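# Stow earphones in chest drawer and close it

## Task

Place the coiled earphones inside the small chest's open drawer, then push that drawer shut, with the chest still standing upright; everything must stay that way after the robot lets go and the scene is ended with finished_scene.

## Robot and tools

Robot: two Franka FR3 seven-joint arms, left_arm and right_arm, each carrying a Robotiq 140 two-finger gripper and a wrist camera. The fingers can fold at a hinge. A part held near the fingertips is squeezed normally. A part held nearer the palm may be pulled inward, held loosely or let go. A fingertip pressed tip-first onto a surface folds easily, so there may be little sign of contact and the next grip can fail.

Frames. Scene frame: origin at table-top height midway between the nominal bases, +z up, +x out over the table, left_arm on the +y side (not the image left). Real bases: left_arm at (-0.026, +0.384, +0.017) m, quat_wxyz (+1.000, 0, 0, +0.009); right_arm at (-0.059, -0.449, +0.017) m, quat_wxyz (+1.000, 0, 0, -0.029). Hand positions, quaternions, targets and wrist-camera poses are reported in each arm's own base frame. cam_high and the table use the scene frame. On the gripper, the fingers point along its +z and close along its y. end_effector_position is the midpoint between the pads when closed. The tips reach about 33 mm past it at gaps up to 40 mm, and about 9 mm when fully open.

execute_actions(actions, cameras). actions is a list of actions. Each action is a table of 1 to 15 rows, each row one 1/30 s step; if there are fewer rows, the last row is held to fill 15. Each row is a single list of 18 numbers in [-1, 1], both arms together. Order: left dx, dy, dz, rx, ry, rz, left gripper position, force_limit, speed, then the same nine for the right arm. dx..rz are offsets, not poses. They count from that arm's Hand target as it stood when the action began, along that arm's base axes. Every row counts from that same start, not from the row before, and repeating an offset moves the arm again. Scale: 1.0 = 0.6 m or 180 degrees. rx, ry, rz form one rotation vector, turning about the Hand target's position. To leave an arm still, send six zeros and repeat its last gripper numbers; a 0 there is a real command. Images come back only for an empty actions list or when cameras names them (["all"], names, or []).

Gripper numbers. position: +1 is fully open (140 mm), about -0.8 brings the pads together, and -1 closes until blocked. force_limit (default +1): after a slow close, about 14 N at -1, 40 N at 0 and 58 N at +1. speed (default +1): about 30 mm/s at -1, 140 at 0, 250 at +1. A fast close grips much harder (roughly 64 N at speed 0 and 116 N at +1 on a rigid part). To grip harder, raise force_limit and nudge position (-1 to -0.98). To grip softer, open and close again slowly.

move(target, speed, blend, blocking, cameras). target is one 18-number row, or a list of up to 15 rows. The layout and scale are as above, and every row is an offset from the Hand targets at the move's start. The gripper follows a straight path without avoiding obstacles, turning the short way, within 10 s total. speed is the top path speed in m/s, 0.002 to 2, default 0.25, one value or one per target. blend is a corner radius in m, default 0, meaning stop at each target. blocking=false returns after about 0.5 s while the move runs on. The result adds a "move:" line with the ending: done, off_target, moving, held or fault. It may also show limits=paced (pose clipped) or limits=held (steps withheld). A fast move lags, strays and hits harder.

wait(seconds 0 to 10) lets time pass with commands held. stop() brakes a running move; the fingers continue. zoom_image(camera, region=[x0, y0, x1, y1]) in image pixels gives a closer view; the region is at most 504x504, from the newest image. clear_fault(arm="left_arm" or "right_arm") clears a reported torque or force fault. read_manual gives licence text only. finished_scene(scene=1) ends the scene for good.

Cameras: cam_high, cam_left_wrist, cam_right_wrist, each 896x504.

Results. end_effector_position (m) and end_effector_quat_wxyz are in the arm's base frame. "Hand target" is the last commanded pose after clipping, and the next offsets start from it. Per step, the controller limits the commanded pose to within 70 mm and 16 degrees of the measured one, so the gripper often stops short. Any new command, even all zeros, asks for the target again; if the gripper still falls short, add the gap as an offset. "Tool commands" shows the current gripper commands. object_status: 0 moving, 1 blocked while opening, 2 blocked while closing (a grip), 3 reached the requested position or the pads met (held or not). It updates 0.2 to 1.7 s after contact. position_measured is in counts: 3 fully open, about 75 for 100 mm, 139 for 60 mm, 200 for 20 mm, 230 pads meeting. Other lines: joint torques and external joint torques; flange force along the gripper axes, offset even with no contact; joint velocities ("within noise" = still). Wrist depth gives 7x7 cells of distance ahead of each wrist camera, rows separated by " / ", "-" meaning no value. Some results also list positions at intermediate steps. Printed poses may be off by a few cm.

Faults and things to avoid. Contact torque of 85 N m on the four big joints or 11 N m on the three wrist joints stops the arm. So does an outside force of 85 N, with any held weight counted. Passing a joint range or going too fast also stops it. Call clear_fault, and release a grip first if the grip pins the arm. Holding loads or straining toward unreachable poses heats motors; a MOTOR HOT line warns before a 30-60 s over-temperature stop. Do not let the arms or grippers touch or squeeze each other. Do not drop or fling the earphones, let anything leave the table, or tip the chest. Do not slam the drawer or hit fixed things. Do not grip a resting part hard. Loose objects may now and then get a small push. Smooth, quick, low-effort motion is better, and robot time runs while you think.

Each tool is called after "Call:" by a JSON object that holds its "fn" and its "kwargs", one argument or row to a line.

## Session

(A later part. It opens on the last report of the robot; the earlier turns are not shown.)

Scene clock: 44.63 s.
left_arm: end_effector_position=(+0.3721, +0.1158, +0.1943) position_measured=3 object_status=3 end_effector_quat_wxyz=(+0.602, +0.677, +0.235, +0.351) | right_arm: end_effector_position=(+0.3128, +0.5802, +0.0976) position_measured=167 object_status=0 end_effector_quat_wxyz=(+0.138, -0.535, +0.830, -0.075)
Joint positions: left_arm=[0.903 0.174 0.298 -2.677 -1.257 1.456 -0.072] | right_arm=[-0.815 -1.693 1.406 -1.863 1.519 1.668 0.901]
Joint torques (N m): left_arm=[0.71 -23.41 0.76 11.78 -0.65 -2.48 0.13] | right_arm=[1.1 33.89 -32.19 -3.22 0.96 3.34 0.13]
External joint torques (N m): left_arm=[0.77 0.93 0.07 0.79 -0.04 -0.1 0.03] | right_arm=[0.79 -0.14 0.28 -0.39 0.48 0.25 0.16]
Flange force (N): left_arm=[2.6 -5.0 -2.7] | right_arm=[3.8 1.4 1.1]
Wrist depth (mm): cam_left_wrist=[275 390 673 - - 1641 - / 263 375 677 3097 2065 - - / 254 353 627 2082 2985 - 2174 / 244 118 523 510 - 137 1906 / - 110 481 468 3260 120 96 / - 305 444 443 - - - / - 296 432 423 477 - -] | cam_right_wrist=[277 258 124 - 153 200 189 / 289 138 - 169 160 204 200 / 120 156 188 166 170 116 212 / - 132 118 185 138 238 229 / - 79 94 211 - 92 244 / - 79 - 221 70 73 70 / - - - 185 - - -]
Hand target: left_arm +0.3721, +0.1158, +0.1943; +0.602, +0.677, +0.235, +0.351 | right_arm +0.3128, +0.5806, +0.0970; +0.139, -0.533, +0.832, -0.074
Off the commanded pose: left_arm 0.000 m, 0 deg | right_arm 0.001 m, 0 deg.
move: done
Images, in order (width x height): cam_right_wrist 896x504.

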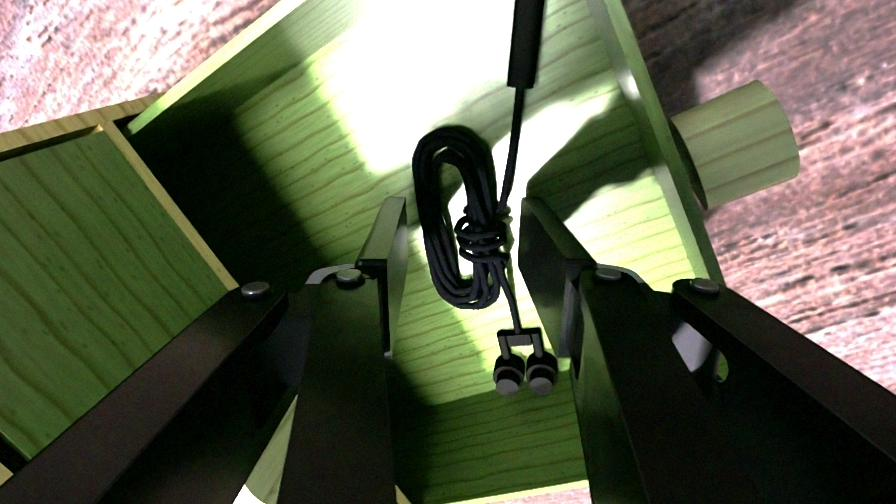

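Call:
{"fn": "move", "kwargs": {
  "target": [
    [0, 0, 0, 0, 0, 0, 1, 1, 1, -0.02, 0, 0.06, 0, 0, 0, -0.3, -0.5, -0.8],
    [0, 0, 0, 0, 0, 0, 1, 1, 1, -0.075, 0, 0.2167, 0, 0, 0, -0.3, -0.5, -0.8],
    [0, 0, 0, 0, 0, 0, 1, 1, 1, -0.2163, -0.0102, 0.255, -0.1089, 0.0527, 0.6548, -1, -1, -0.3]
  ],
  "speed": [0.08, 0.2, 0.55],
  "blend": [0.01, 0.02, 0],
  "cameras": ["all"]
}}

Call:
{"fn": "zoom_image", "kwargs": {
  "camera": "cam_high",
  "region": [370, 60, 550, 220]
}}

Scene clock: 58.17 s.
left_arm: end_effector_position=(+0.3721, +0.1158, +0.1943) position_measured=3 object_status=3 end_effector_quat_wxyz=(+0.602, +0.677, +0.235, +0.351) | right_arm: end_effector_position=(+0.1830, +0.5745, +0.2500) position_measured=233 object_status=3 end_effector_quat_wxyz=(+0.000, +0.999, +0.035, +0.000)
Joint positions: left_arm=[0.903 0.174 0.298 -2.677 -1.257 1.456 -0.072] | right_arm=[-0.698 -0.972 1.453 -1.731 0.962 1.565 -0.966]
Joint torques (N m): left_arm=[0.75 -23.41 0.74 11.76 -0.66 -2.46 0.14] | right_arm=[1 28.84 -26.56 14.22 1.04 2.83 -0.23]
External joint torques (N m): left_arm=[0.73 1.03 -0.03 0.67 -0.03 -0.09 0.04] | right_arm=[0.88 0.03 0.07 0.47 0.22 0.2 -0.23]
Flange force (N): left_arm=[2.5 -5.3 -2.4] | right_arm=[-1.5 0.8 0.2]
Wrist depth (mm): cam_left_wrist=[275 391 657 1674 - 1757 - / 265 374 673 1849 - 1796 2273 / 254 352 631 2273 - 2503 2693 / 244 118 523 506 4589 137 2383 / - 109 479 466 - 120 96 / - 304 442 435 - - - / - 295 433 - 2636 - -] | cam_right_wrist=[370 369 371 375 371 373 373 / 389 389 391 392 392 393 393 / 411 410 412 410 414 413 414 / 434 430 437 123 434 442 441 / 407 396 - 88 88 461 466 / 298 - - - 70 - 494 / - - - - - - -]
Hand target: left_arm +0.3721, +0.1158, +0.1943; +0.602, +0.677, +0.235, +0.351 | right_arm +0.1830, +0.5745, +0.2500; +0.000, +0.999, +0.038, +0.000
Off the commanded pose: left_arm 0.000 m, 0 deg | right_arm 0.000 m, 0 deg.
move: done; limits=paced

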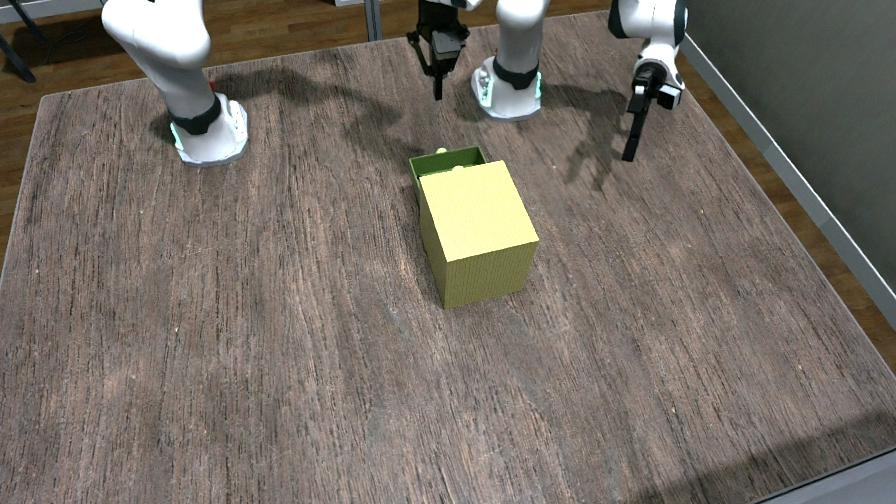

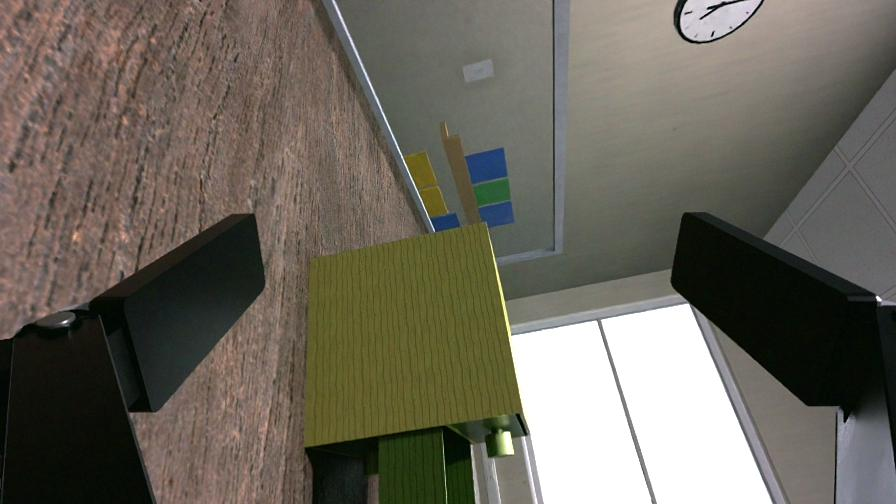

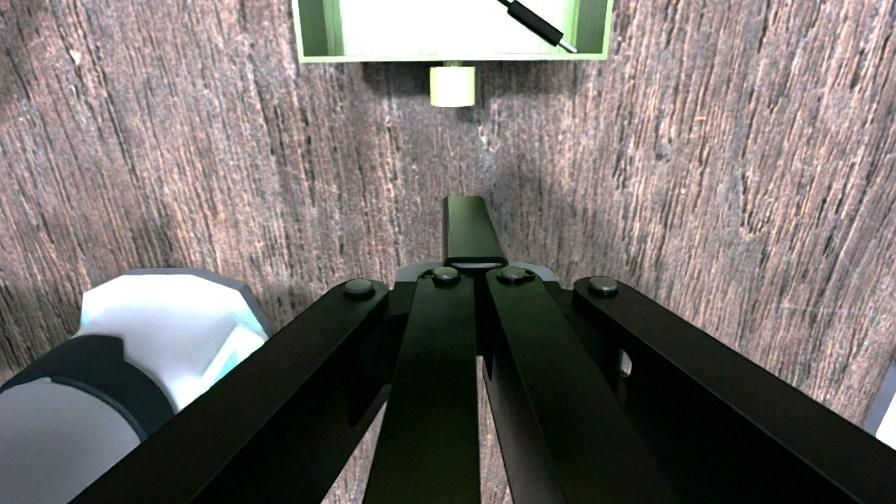

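Scaled by 2.800 from the camera's 896x504 image, which has a finer 1280x720 frame.

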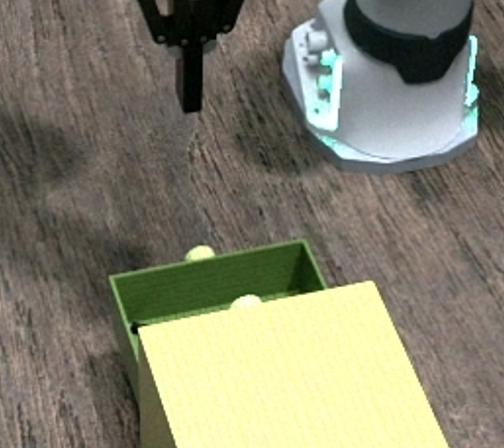

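Call:
{"fn": "move", "kwargs": {
  "target": [
    [0,0,0,0,0,0,1,1,1, 0,0,-0.2533,0,0,0,-1,-1,-0.3],
    [0,0,0,0,0,0,1,1,1, 0.03,0.0021,-0.2533,0,0,0,-1,-1,-0.3],
    [0,0,0,0,0,0,1,1,1, 0.2161,0.0152,-0.2533,0,0,0,-1,-1,-0.3]
  ],
  "speed": [0.2,0.08,0.05],
  "blend": [0.01,0.005,0],
  "cameras": ["all"]
}}

Scene clock: 63.80 s.
left_arm: end_effector_position=(+0.3721, +0.1158, +0.1943) position_measured=3 object_status=3 end_effector_quat_wxyz=(+0.602, +0.677, +0.235, +0.351) | right_arm: end_effector_position=(+0.3127, +0.5844, +0.0987) position_measured=233 object_status=3 end_effector_quat_wxyz=(-0.002, +0.999, +0.034, +0.001)
Joint positions: left_arm=[0.903 0.174 0.298 -2.677 -1.257 1.456 -0.072] | right_arm=[-1.073 -1.118 1.749 -1.661 1.129 1.773 -1.145]
Joint velocities: left_arm=[within noise] | right_arm=[0 0 0.001 0.001 -0.001 0 -0.007]
Joint torques (N m): left_arm=[0.7 -23.48 0.8 11.75 -0.65 -2.48 0.12] | right_arm=[-0.11 37.75 -27.68 12.96 0.73 2.48 -0.26]
External joint torques (N m): left_arm=[0.7 0.91 0.05 0.66 -0.02 -0.11 0.02] | right_arm=[-0.1 0.05 0.8 1.57 -0.08 -0.16 -0.26]
Flange force (N): left_arm=[2.3 -4.7 -2.4] | right_arm=[4.8 -6.6 -0.1]
Wrist depth (mm): cam_left_wrist=[276 393 664 - - 1568 1757 / 265 373 672 1770 - - 2232 / 254 351 626 2273 - 3097 - / 244 118 519 504 - 137 2316 / - 109 479 467 - 120 96 / - 303 445 435 - 423 - / - 297 433 576 423 406 -] | cam_right_wrist=[- 114 - - - 161 - / 249 163 172 - - 163 245 / 260 260 261 69 260 261 261 / 275 276 275 123 272 276 276 / 293 288 - 88 88 290 293 / 308 - - - 70 - 309 / - - - - - - -]
Hand target: left_arm +0.3721, +0.1158, +0.1943; +0.602, +0.677, +0.235, +0.351 | right_arm +0.3127, +0.5836, +0.0980; +0.000, +0.999, +0.038, +0.000
Off the commanded pose: left_arm 0.000 m, 0 deg | right_arm 0.001 m, 0 deg.
move: done; blend cut to 0.009 m at target 1

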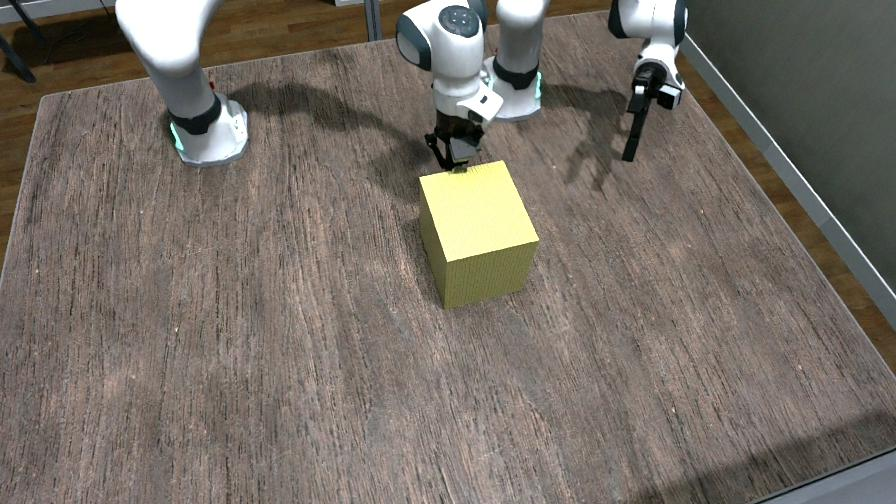

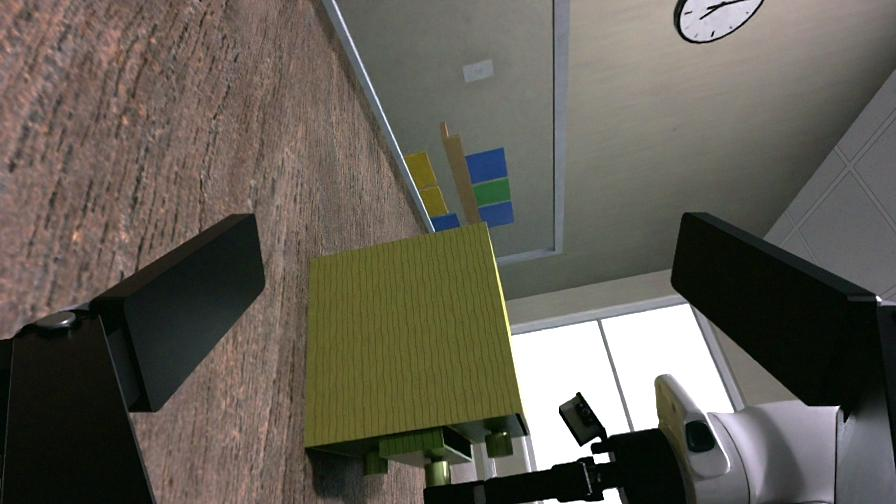

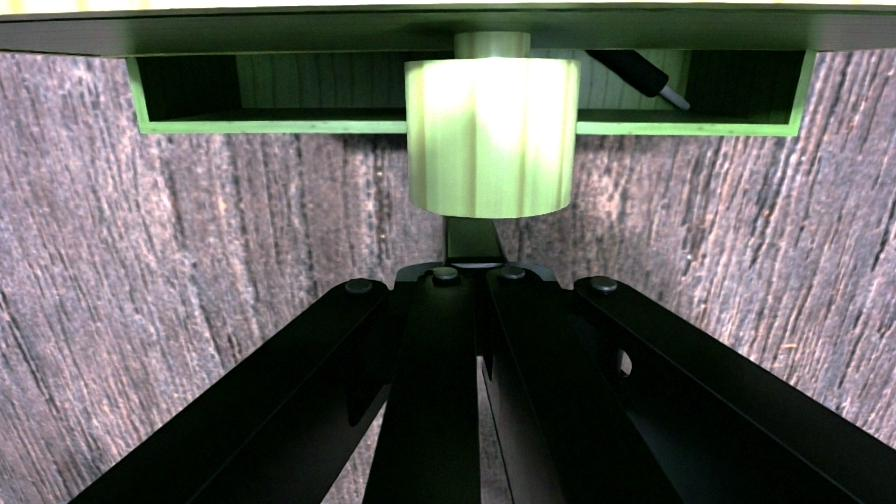

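Call:
{"fn": "move", "kwargs": {
  "target": [
    [0,0,0,0,0,0,1,1,1, -0.0417,-0.0029,0.0167,0.0078,-0.1108,0,-1,-1,-0.3],
    [0,0,0,0,0,0,1,1,1, -0.0212,-0.0015,0.0167,0.0078,-0.1108,0,-1,-1,-0.3]
  ],
  "speed": [0.12,0.04],
  "blend": [0.003,0],
  "cameras": ["cam_left_wrist","cam_right_wrist"]
}}

Scene clock: 68.00 s.
left_arm: end_effector_position=(+0.3721, +0.1158, +0.1943) position_measured=3 object_status=3 end_effector_quat_wxyz=(+0.602, +0.677, +0.235, +0.351) | right_arm: end_effector_position=(+0.2990, +0.5813, +0.1070) position_measured=233 object_status=3 end_effector_quat_wxyz=(-0.004, +0.984, +0.040, +0.172)
Joint positions: left_arm=[0.903 0.174 0.298 -2.677 -1.257 1.456 -0.072] | right_arm=[-0.739 -1.311 1.618 -1.903 1.171 2.005 -1.083]
Joint velocities: left_arm=[within noise] | right_arm=[0 0 0 0.004 0.001 0.003 0]
Joint torques (N m): left_arm=[0.74 -23.41 0.79 11.74 -0.64 -2.47 0.13] | right_arm=[0.24 31.74 -32.1 7.76 1.1 3.54 0.19]
External joint torques (N m): left_arm=[0.75 1.07 0.04 0.62 -0.01 -0.09 0.03] | right_arm=[0.28 -0.24 -0.09 1.37 0.49 0.29 0.18]
Flange force (N): left_arm=[2.3 -5.3 -2.6] | right_arm=[1.0 -4.3 0.9]
Wrist depth (mm): cam_left_wrist=[274 391 657 1663 1849 1721 - / 265 373 675 2082 2015 - - / 254 351 632 2212 1549 - - / 243 118 519 505 - 137 2174 / - 110 441 459 - 120 96 / - 304 449 436 3591 - - / - 296 438 722 - - -] | cam_right_wrist=[269 165 197 - 195 158 274 / 269 270 - - 277 277 275 / 270 271 271 273 274 275 276 / 271 271 273 123 275 275 276 / 271 272 - 88 88 276 278 / 272 - - - 70 - 278 / - - - - - - -]
Hand target: left_arm +0.3721, +0.1158, +0.1943; +0.602, +0.677, +0.235, +0.351 | right_arm +0.2999, +0.5827, +0.1080; -0.006, +0.984, +0.037, +0.174
Off the commanded pose: left_arm 0.000 m, 0 deg | right_arm 0.002 m, 0 deg.
move: done
Images, in order (width x height): cam_left_wrist 896x504, cam_right_wrist 896x504.

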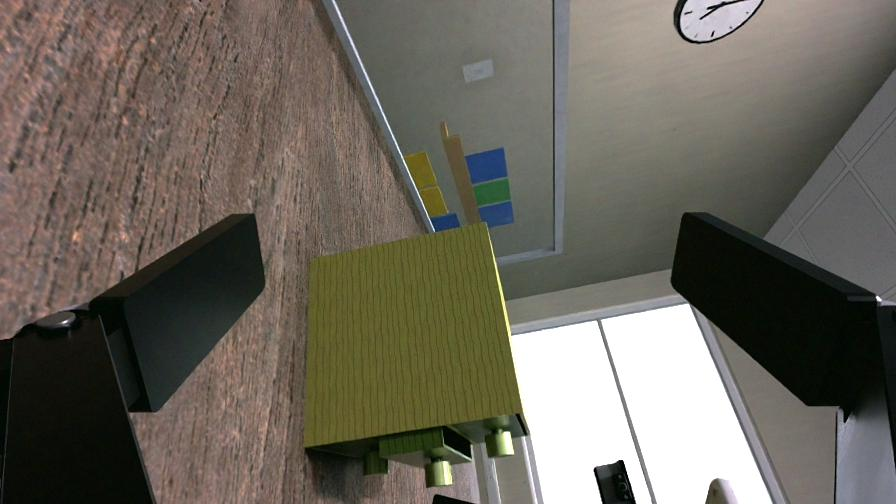

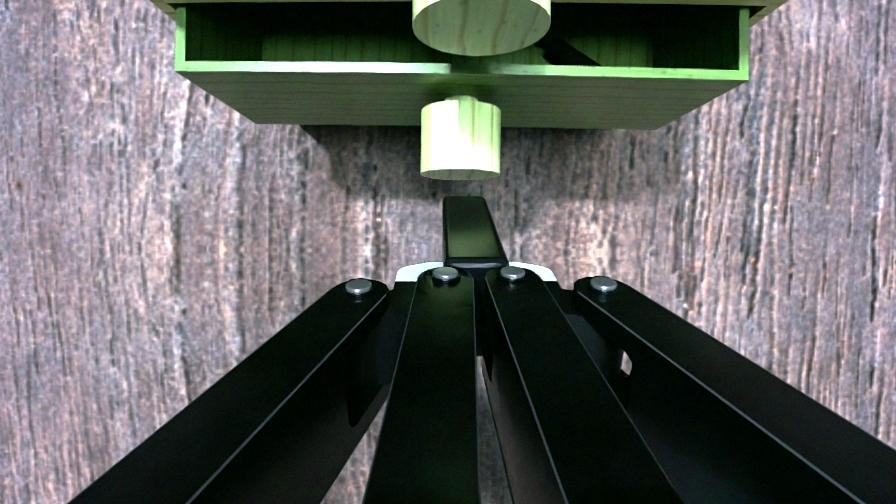

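Call:
{"fn": "move", "kwargs": {
  "target": [
    [0,0,0,0,0,0,1,1,1, 0.0067,0.0045,0,0,0,0,-1,-1,-0.3],
    [0,0,0,0,0,0,1,1,1, 0.0383,0.006,0,0,0,0,-1,-1,-0.3]
  ],
  "speed": [0.04,0.04],
  "blend": [0.002,0],
  "cameras": ["cam_left_wrist","cam_right_wrist"]
}}

Scene clock: 70.43 s.
left_arm: end_effector_position=(+0.3721, +0.1158, +0.1943) position_measured=3 object_status=3 end_effector_quat_wxyz=(+0.602, +0.677, +0.235, +0.351) | right_arm: end_effector_position=(+0.3225, +0.5852, +0.1080) position_measured=233 object_status=3 end_effector_quat_wxyz=(-0.005, +0.984, +0.034, +0.174)
Joint positions: left_arm=[0.903 0.174 0.298 -2.677 -1.257 1.456 -0.072] | right_arm=[-0.802 -1.311 1.627 -1.858 1.174 2.009 -1.091]
Joint velocities: left_arm=[within noise] | right_arm=[0 0 0.001 0 0 0.003 -0.006]
Joint torques (N m): left_arm=[0.68 -23.45 0.72 11.75 -0.65 -2.46 0.08] | right_arm=[-0.17 33.53 -31.88 7.71 1.11 3.62 -0.19]
External joint torques (N m): left_arm=[0.67 0.89 -0.04 0.67 -0.03 -0.09 -0.02] | right_arm=[-0.09 0.32 0.24 1.27 0.5 0.35 -0.2]
Flange force (N): left_arm=[2.4 -4.6 -2.2] | right_arm=[2.4 -3.9 1.7]
Wrist depth (mm): cam_left_wrist=[274 393 679 1686 1652 1709 1809 / 263 375 694 1721 - 2065 2048 / 254 351 629 2174 - 2155 2360 / 243 119 524 509 3644 137 2360 / - 109 477 466 - 120 96 / - 304 444 434 - - - / - 297 437 486 - 394 -] | cam_right_wrist=[- 101 101 83 91 111 111 / 272 271 147 85 89 278 276 / 272 273 273 157 275 276 276 / 274 274 274 123 275 276 276 / 273 274 - 88 88 277 277 / 274 - - - 70 - 277 / - - - - - - -]
Hand target: left_arm +0.3721, +0.1158, +0.1943; +0.602, +0.677, +0.235, +0.351 | right_arm +0.3229, +0.5863, +0.1080; -0.006, +0.984, +0.037, +0.174
Off the commanded pose: left_arm 0.000 m, 0 deg | right_arm 0.001 m, 0 deg.
move: done
Images, in order (width x height): cam_left_wrist 896x504, cam_right_wrist 896x504.

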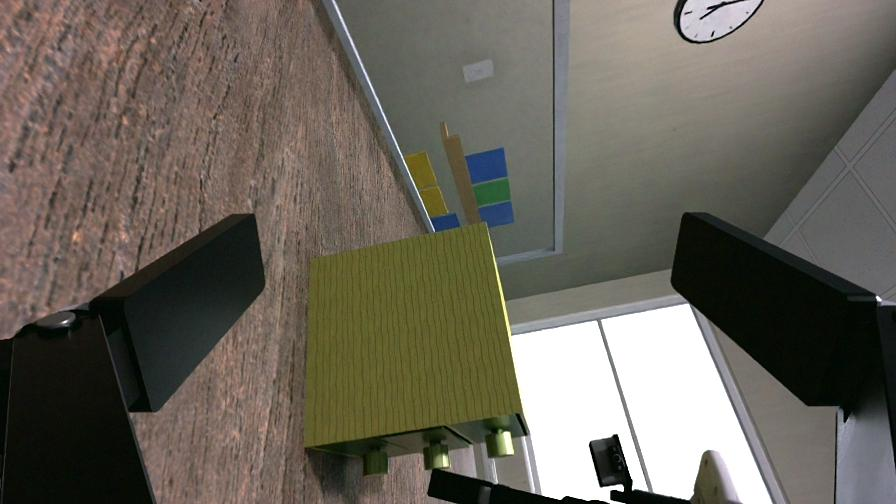

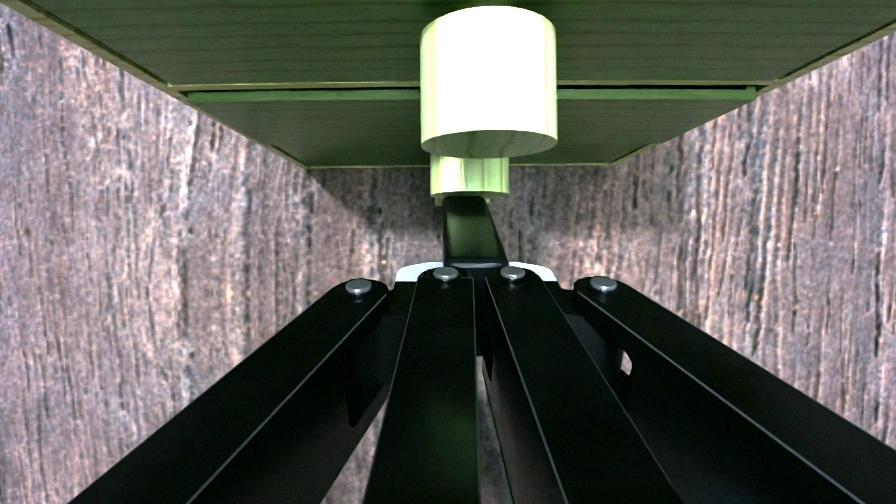

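Call:
{"fn": "zoom_image", "kwargs": {
  "camera": "cam_right_wrist",
  "region": [150, 50, 450, 220]
}}

Call:
{"fn": "zoom_image", "kwargs": {
  "camera": "cam_left_wrist",
  "region": [290, 380, 540, 504]
}}

Scaled by 1.680 from the camera's 896x504 image, which has a finer 1280x720 frame.

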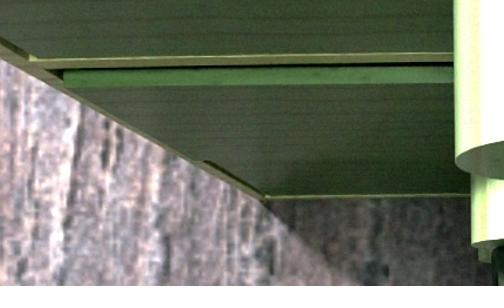

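Scaled by 2.016 from the camera's 896x504 image, which has a finer 1280x720 frame.

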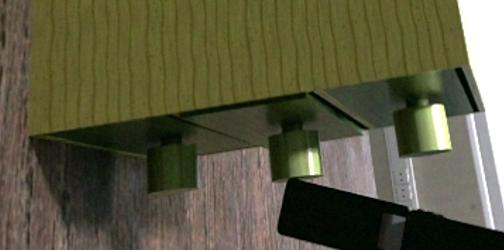

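Call:
{"fn": "move", "kwargs": {
  "target": [0,0,0,0,0,0,1,1,1, 0.0075,0.0005,0,0,0,0,-1,-1,-0.3],
  "speed": 0.02,
  "cameras": ["cam_left_wrist","cam_right_wrist"]
}}

Call:
{"fn": "zoom_image", "kwargs": {
  "camera": "cam_right_wrist",
  "region": [150, 50, 450, 220]
}}

Scene clock: 71.67 s.
left_arm: end_effector_position=(+0.3721, +0.1158, +0.1943) position_measured=3 object_status=3 end_effector_quat_wxyz=(+0.602, +0.677, +0.235, +0.351) | right_arm: end_effector_position=(+0.3260, +0.5859, +0.1079) position_measured=233 object_status=3 end_effector_quat_wxyz=(-0.005, +0.984, +0.035, +0.173)
Joint positions: left_arm=[0.903 0.174 0.298 -2.677 -1.257 1.456 -0.072] | right_arm=[-0.813 -1.311 1.629 -1.851 1.174 2.009 -1.096]
Joint velocities: left_arm=[within noise] | right_arm=[-0.002 -0.001 0 0.002 0.001 0 -0.004]
Joint torques (N m): left_arm=[0.73 -23.41 0.78 11.79 -0.64 -2.47 0.14] | right_arm=[-1.08 33.53 -31.61 7.21 1.16 3.77 -0.23]
External joint torques (N m): left_arm=[0.7 0.96 0.01 0.77 -0.03 -0.1 0.04] | right_arm=[-1.26 0.11 0.46 0.58 0.53 0.5 -0.24]
Flange force (N): left_arm=[2.6 -5.1 -2.5] | right_arm=[3.9 -3.4 3.6]
Wrist depth (mm): cam_left_wrist=[275 393 663 - - 1757 - / 264 373 675 1863 - - - / 255 352 621 2174 2294 2723 - / 244 118 526 - 3490 137 - / - 109 477 455 - 120 96 / - 304 445 435 3097 - - / - 296 434 477 - 400 -] | cam_right_wrist=[- 93 95 84 89 95 95 / 272 157 119 86 121 150 276 / 273 274 273 151 276 276 276 / 274 274 274 124 276 277 277 / 274 274 - 88 88 277 277 / 274 - - - 70 - 278 / - - - - - - -]
Hand target: left_arm +0.3721, +0.1158, +0.1943; +0.602, +0.677, +0.235, +0.351 | right_arm +0.3274, +0.5866, +0.1080; -0.006, +0.984, +0.037, +0.174
Off the commanded pose: left_arm 0.000 m, 0 deg | right_arm 0.002 m, 0 deg.
move: done
Images, in order (width x height): cam_left_wrist 896x504, cam_right_wrist 896x504.

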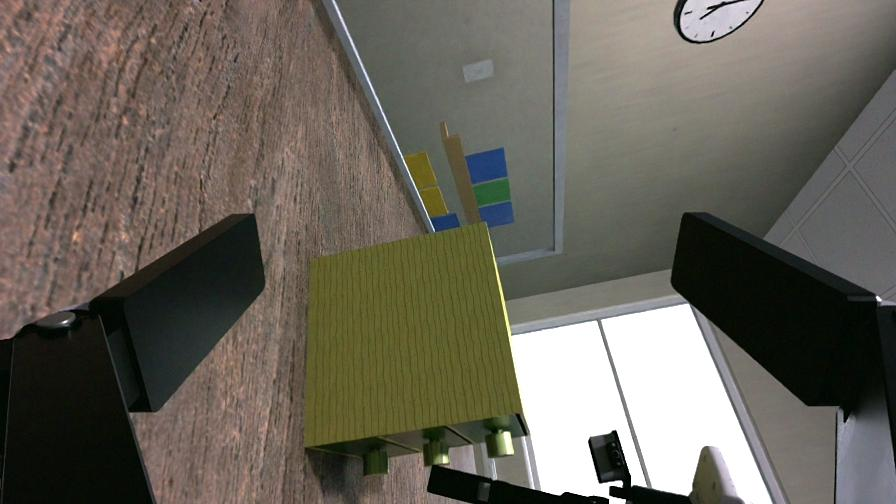

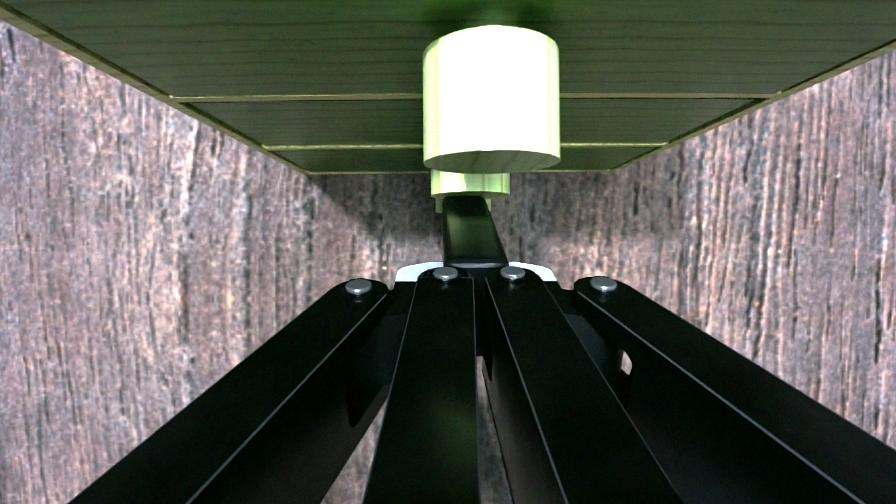

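Scaled by 1.680 from the camera's 896x504 image, which has a finer 1280x720 frame.

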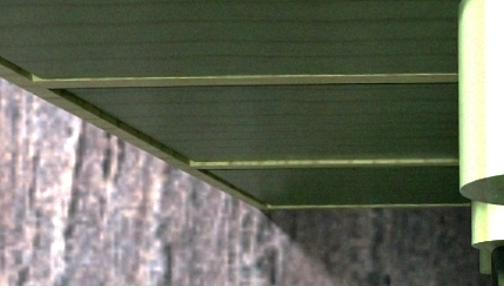

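Call:
{"fn": "move", "kwargs": {
  "target": [0,0,0,0,0,0,1,1,1, 0.0083,0.0006,0,0,0,0,-1,-1,-0.3],
  "speed": 0.02,
  "cameras": ["cam_right_wrist"]
}}

Call:
{"fn": "zoom_image", "kwargs": {
  "camera": "cam_right_wrist",
  "region": [150, 50, 450, 220]
}}

Scene clock: 72.63 s.
left_arm: end_effector_position=(+0.3721, +0.1158, +0.1943) position_measured=3 object_status=3 end_effector_quat_wxyz=(+0.602, +0.677, +0.235, +0.351) | right_arm: end_effector_position=(+0.3263, +0.5877, +0.1072) position_measured=233 object_status=3 end_effector_quat_wxyz=(-0.005, +0.985, +0.037, +0.170)
Joint positions: left_arm=[0.903 0.174 0.298 -2.677 -1.257 1.456 -0.072] | right_arm=[-0.822 -1.311 1.63 -1.841 1.177 2.002 -1.101]
Joint velocities: left_arm=[within noise] | right_arm=[-0.002 0 0 0.001 0.004 -0.003 -0.006]
Joint torques (N m): left_arm=[0.7 -23.42 0.8 11.79 -0.65 -2.47 0.07] | right_arm=[-3.64 32.38 -32.11 7.12 1.14 4.51 -0.17]
External joint torques (N m): left_arm=[0.69 0.97 0.04 0.71 -0.03 -0.1 -0.04] | right_arm=[-3.78 -1.3 0.02 0.51 0.52 1.24 -0.18]
Flange force (N): left_arm=[2.6 -4.9 -2.5] | right_arm=[9.3 -7.6 7.6]
Wrist depth (mm): cam_left_wrist=[274 391 742 - - 1578 1757 / 265 373 679 1892 - - 1998 / 256 351 626 2118 2406 - - / 244 118 526 514 - 137 2453 / - 109 482 468 - 120 96 / - 305 446 430 4347 - - / - 297 432 477 3260 402 -] | cam_right_wrist=[- 92 100 84 87 93 99 / 271 144 119 84 119 130 276 / 272 272 273 160 274 274 276 / 273 273 273 124 275 275 276 / 273 274 - 88 88 277 278 / 274 - - - 70 - 277 / - - - - - - -]
Hand target: left_arm +0.3721, +0.1158, +0.1943; +0.602, +0.677, +0.235, +0.351 | right_arm +0.3324, +0.5870, +0.1080; -0.006, +0.984, +0.037, +0.174
Off the commanded pose: left_arm 0.000 m, 0 deg | right_arm 0.006 m, 0 deg.
move: off_target (right_arm)
Images, in order (width x height): cam_right_wrist 896x504.

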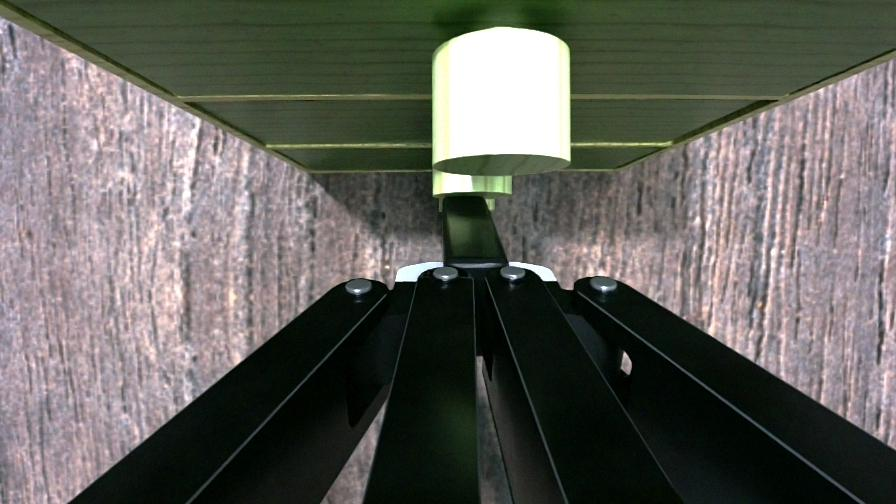

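Scaled by 1.680 from the camera's 896x504 image, which has a finer 1280x720 frame.

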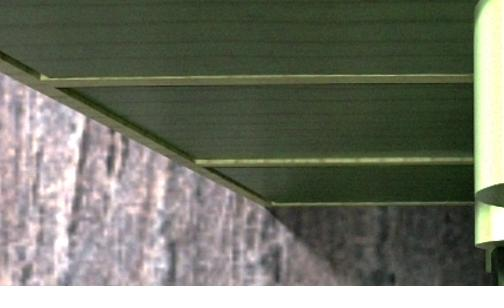

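Call:
{"fn": "move", "kwargs": {
  "target": [0,0,0,0,0,0,1,1,1, -0.175,-0.012,0,0,0,0,-1,-1,-0.3],
  "speed": 0.15,
  "cameras": ["all"]
}}

Call:
{"fn": "zoom_image", "kwargs": {
  "camera": "cam_left_wrist",
  "region": [290, 380, 540, 504]
}}

Scene clock: 74.63 s.
left_arm: end_effector_position=(+0.3721, +0.1158, +0.1943) position_measured=3 object_status=3 end_effector_quat_wxyz=(+0.602, +0.677, +0.235, +0.351) | right_arm: end_effector_position=(+0.2265, +0.5809, +0.1076) position_measured=233 object_status=3 end_effector_quat_wxyz=(-0.006, +0.984, +0.041, +0.174)
Joint positions: left_arm=[0.903 0.174 0.298 -2.677 -1.257 1.456 -0.072] | right_arm=[-0.562 -1.334 1.586 -1.985 1.17 1.977 -0.998]
Joint velocities: left_arm=[within noise] | right_arm=[-0.001 -0.001 0 0 -0.001 -0.001 0.006]
Joint torques (N m): left_arm=[0.73 -23.45 0.78 11.76 -0.64 -2.45 0.13] | right_arm=[0.44 29.5 -32.42 6.18 0.75 2.94 0.23]
External joint torques (N m): left_arm=[0.72 1 0.03 0.7 -0.02 -0.07 0.03] | right_arm=[0.37 -0.31 -0.52 0.35 0.2 -0.27 0.22]
Flange force (N): left_arm=[2.5 -5.1 -2.5] | right_arm=[-0.7 -0.8 -1.3]
Wrist depth (mm): cam_left_wrist=[274 390 696 - - 1484 - / 264 376 673 - - - - / 254 351 632 2174 - 2608 - / 243 118 523 511 - 137 - / - 110 483 470 - 120 96 / - 305 447 435 - - - / - 297 435 834 2555 3304 -] | cam_right_wrist=[269 270 270 271 272 273 274 / 271 271 272 272 273 273 274 / 271 271 272 272 274 274 275 / 271 272 273 123 274 274 276 / 272 273 - 88 88 275 277 / 273 - - - 70 - 277 / - - - - - - -]
Hand target: left_arm +0.3721, +0.1158, +0.1943; +0.602, +0.677, +0.235, +0.351 | right_arm +0.2274, +0.5798, +0.1080; -0.006, +0.984, +0.037, +0.174
Off the commanded pose: left_arm 0.000 m, 0 deg | right_arm 0.001 m, 0 deg.
move: done

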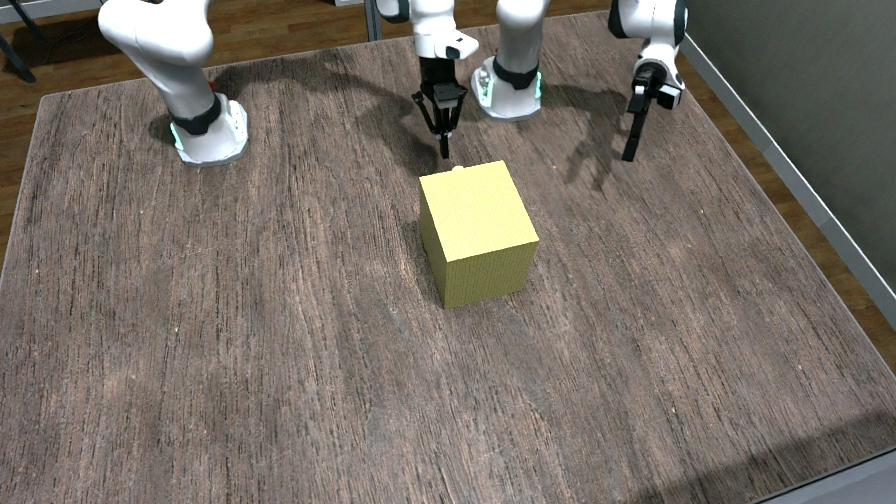

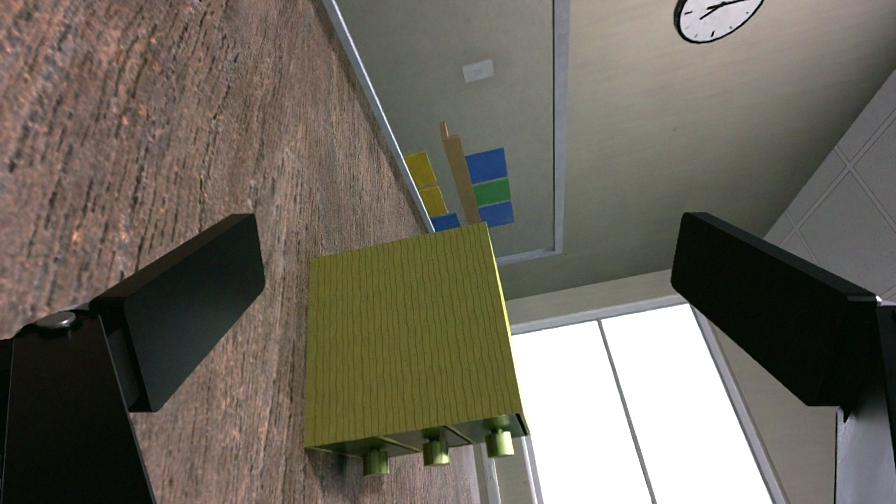

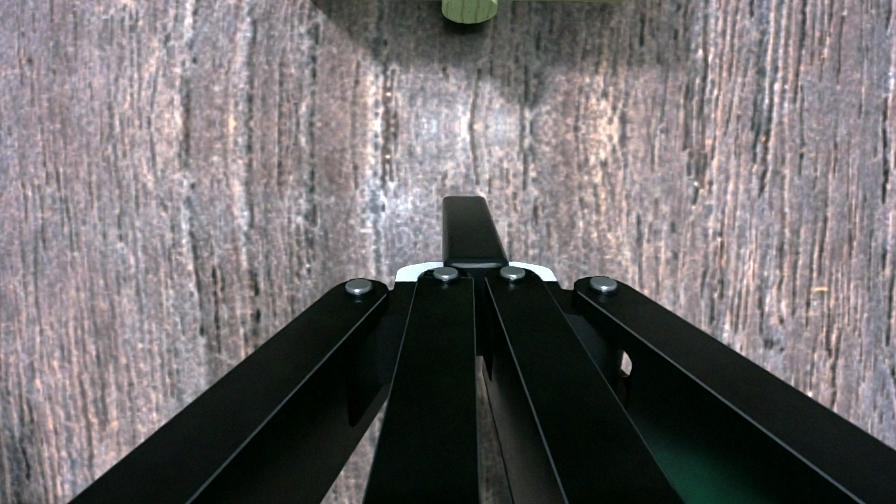

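Scaled by 2.016 from the camera's 896x504 image, which has a finer 1280x720 frame.

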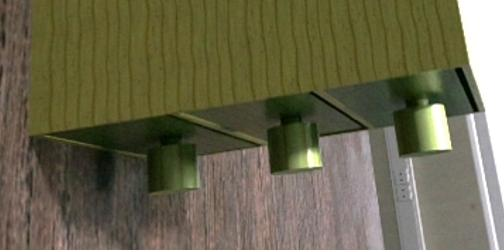

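The drawer sits flush with the other two, the chest is upright, and the arm is clear of it.

Call:
{"fn": "finished_scene", "kwargs": {
  "scene": 2
}}

The scene is finished: the task was done.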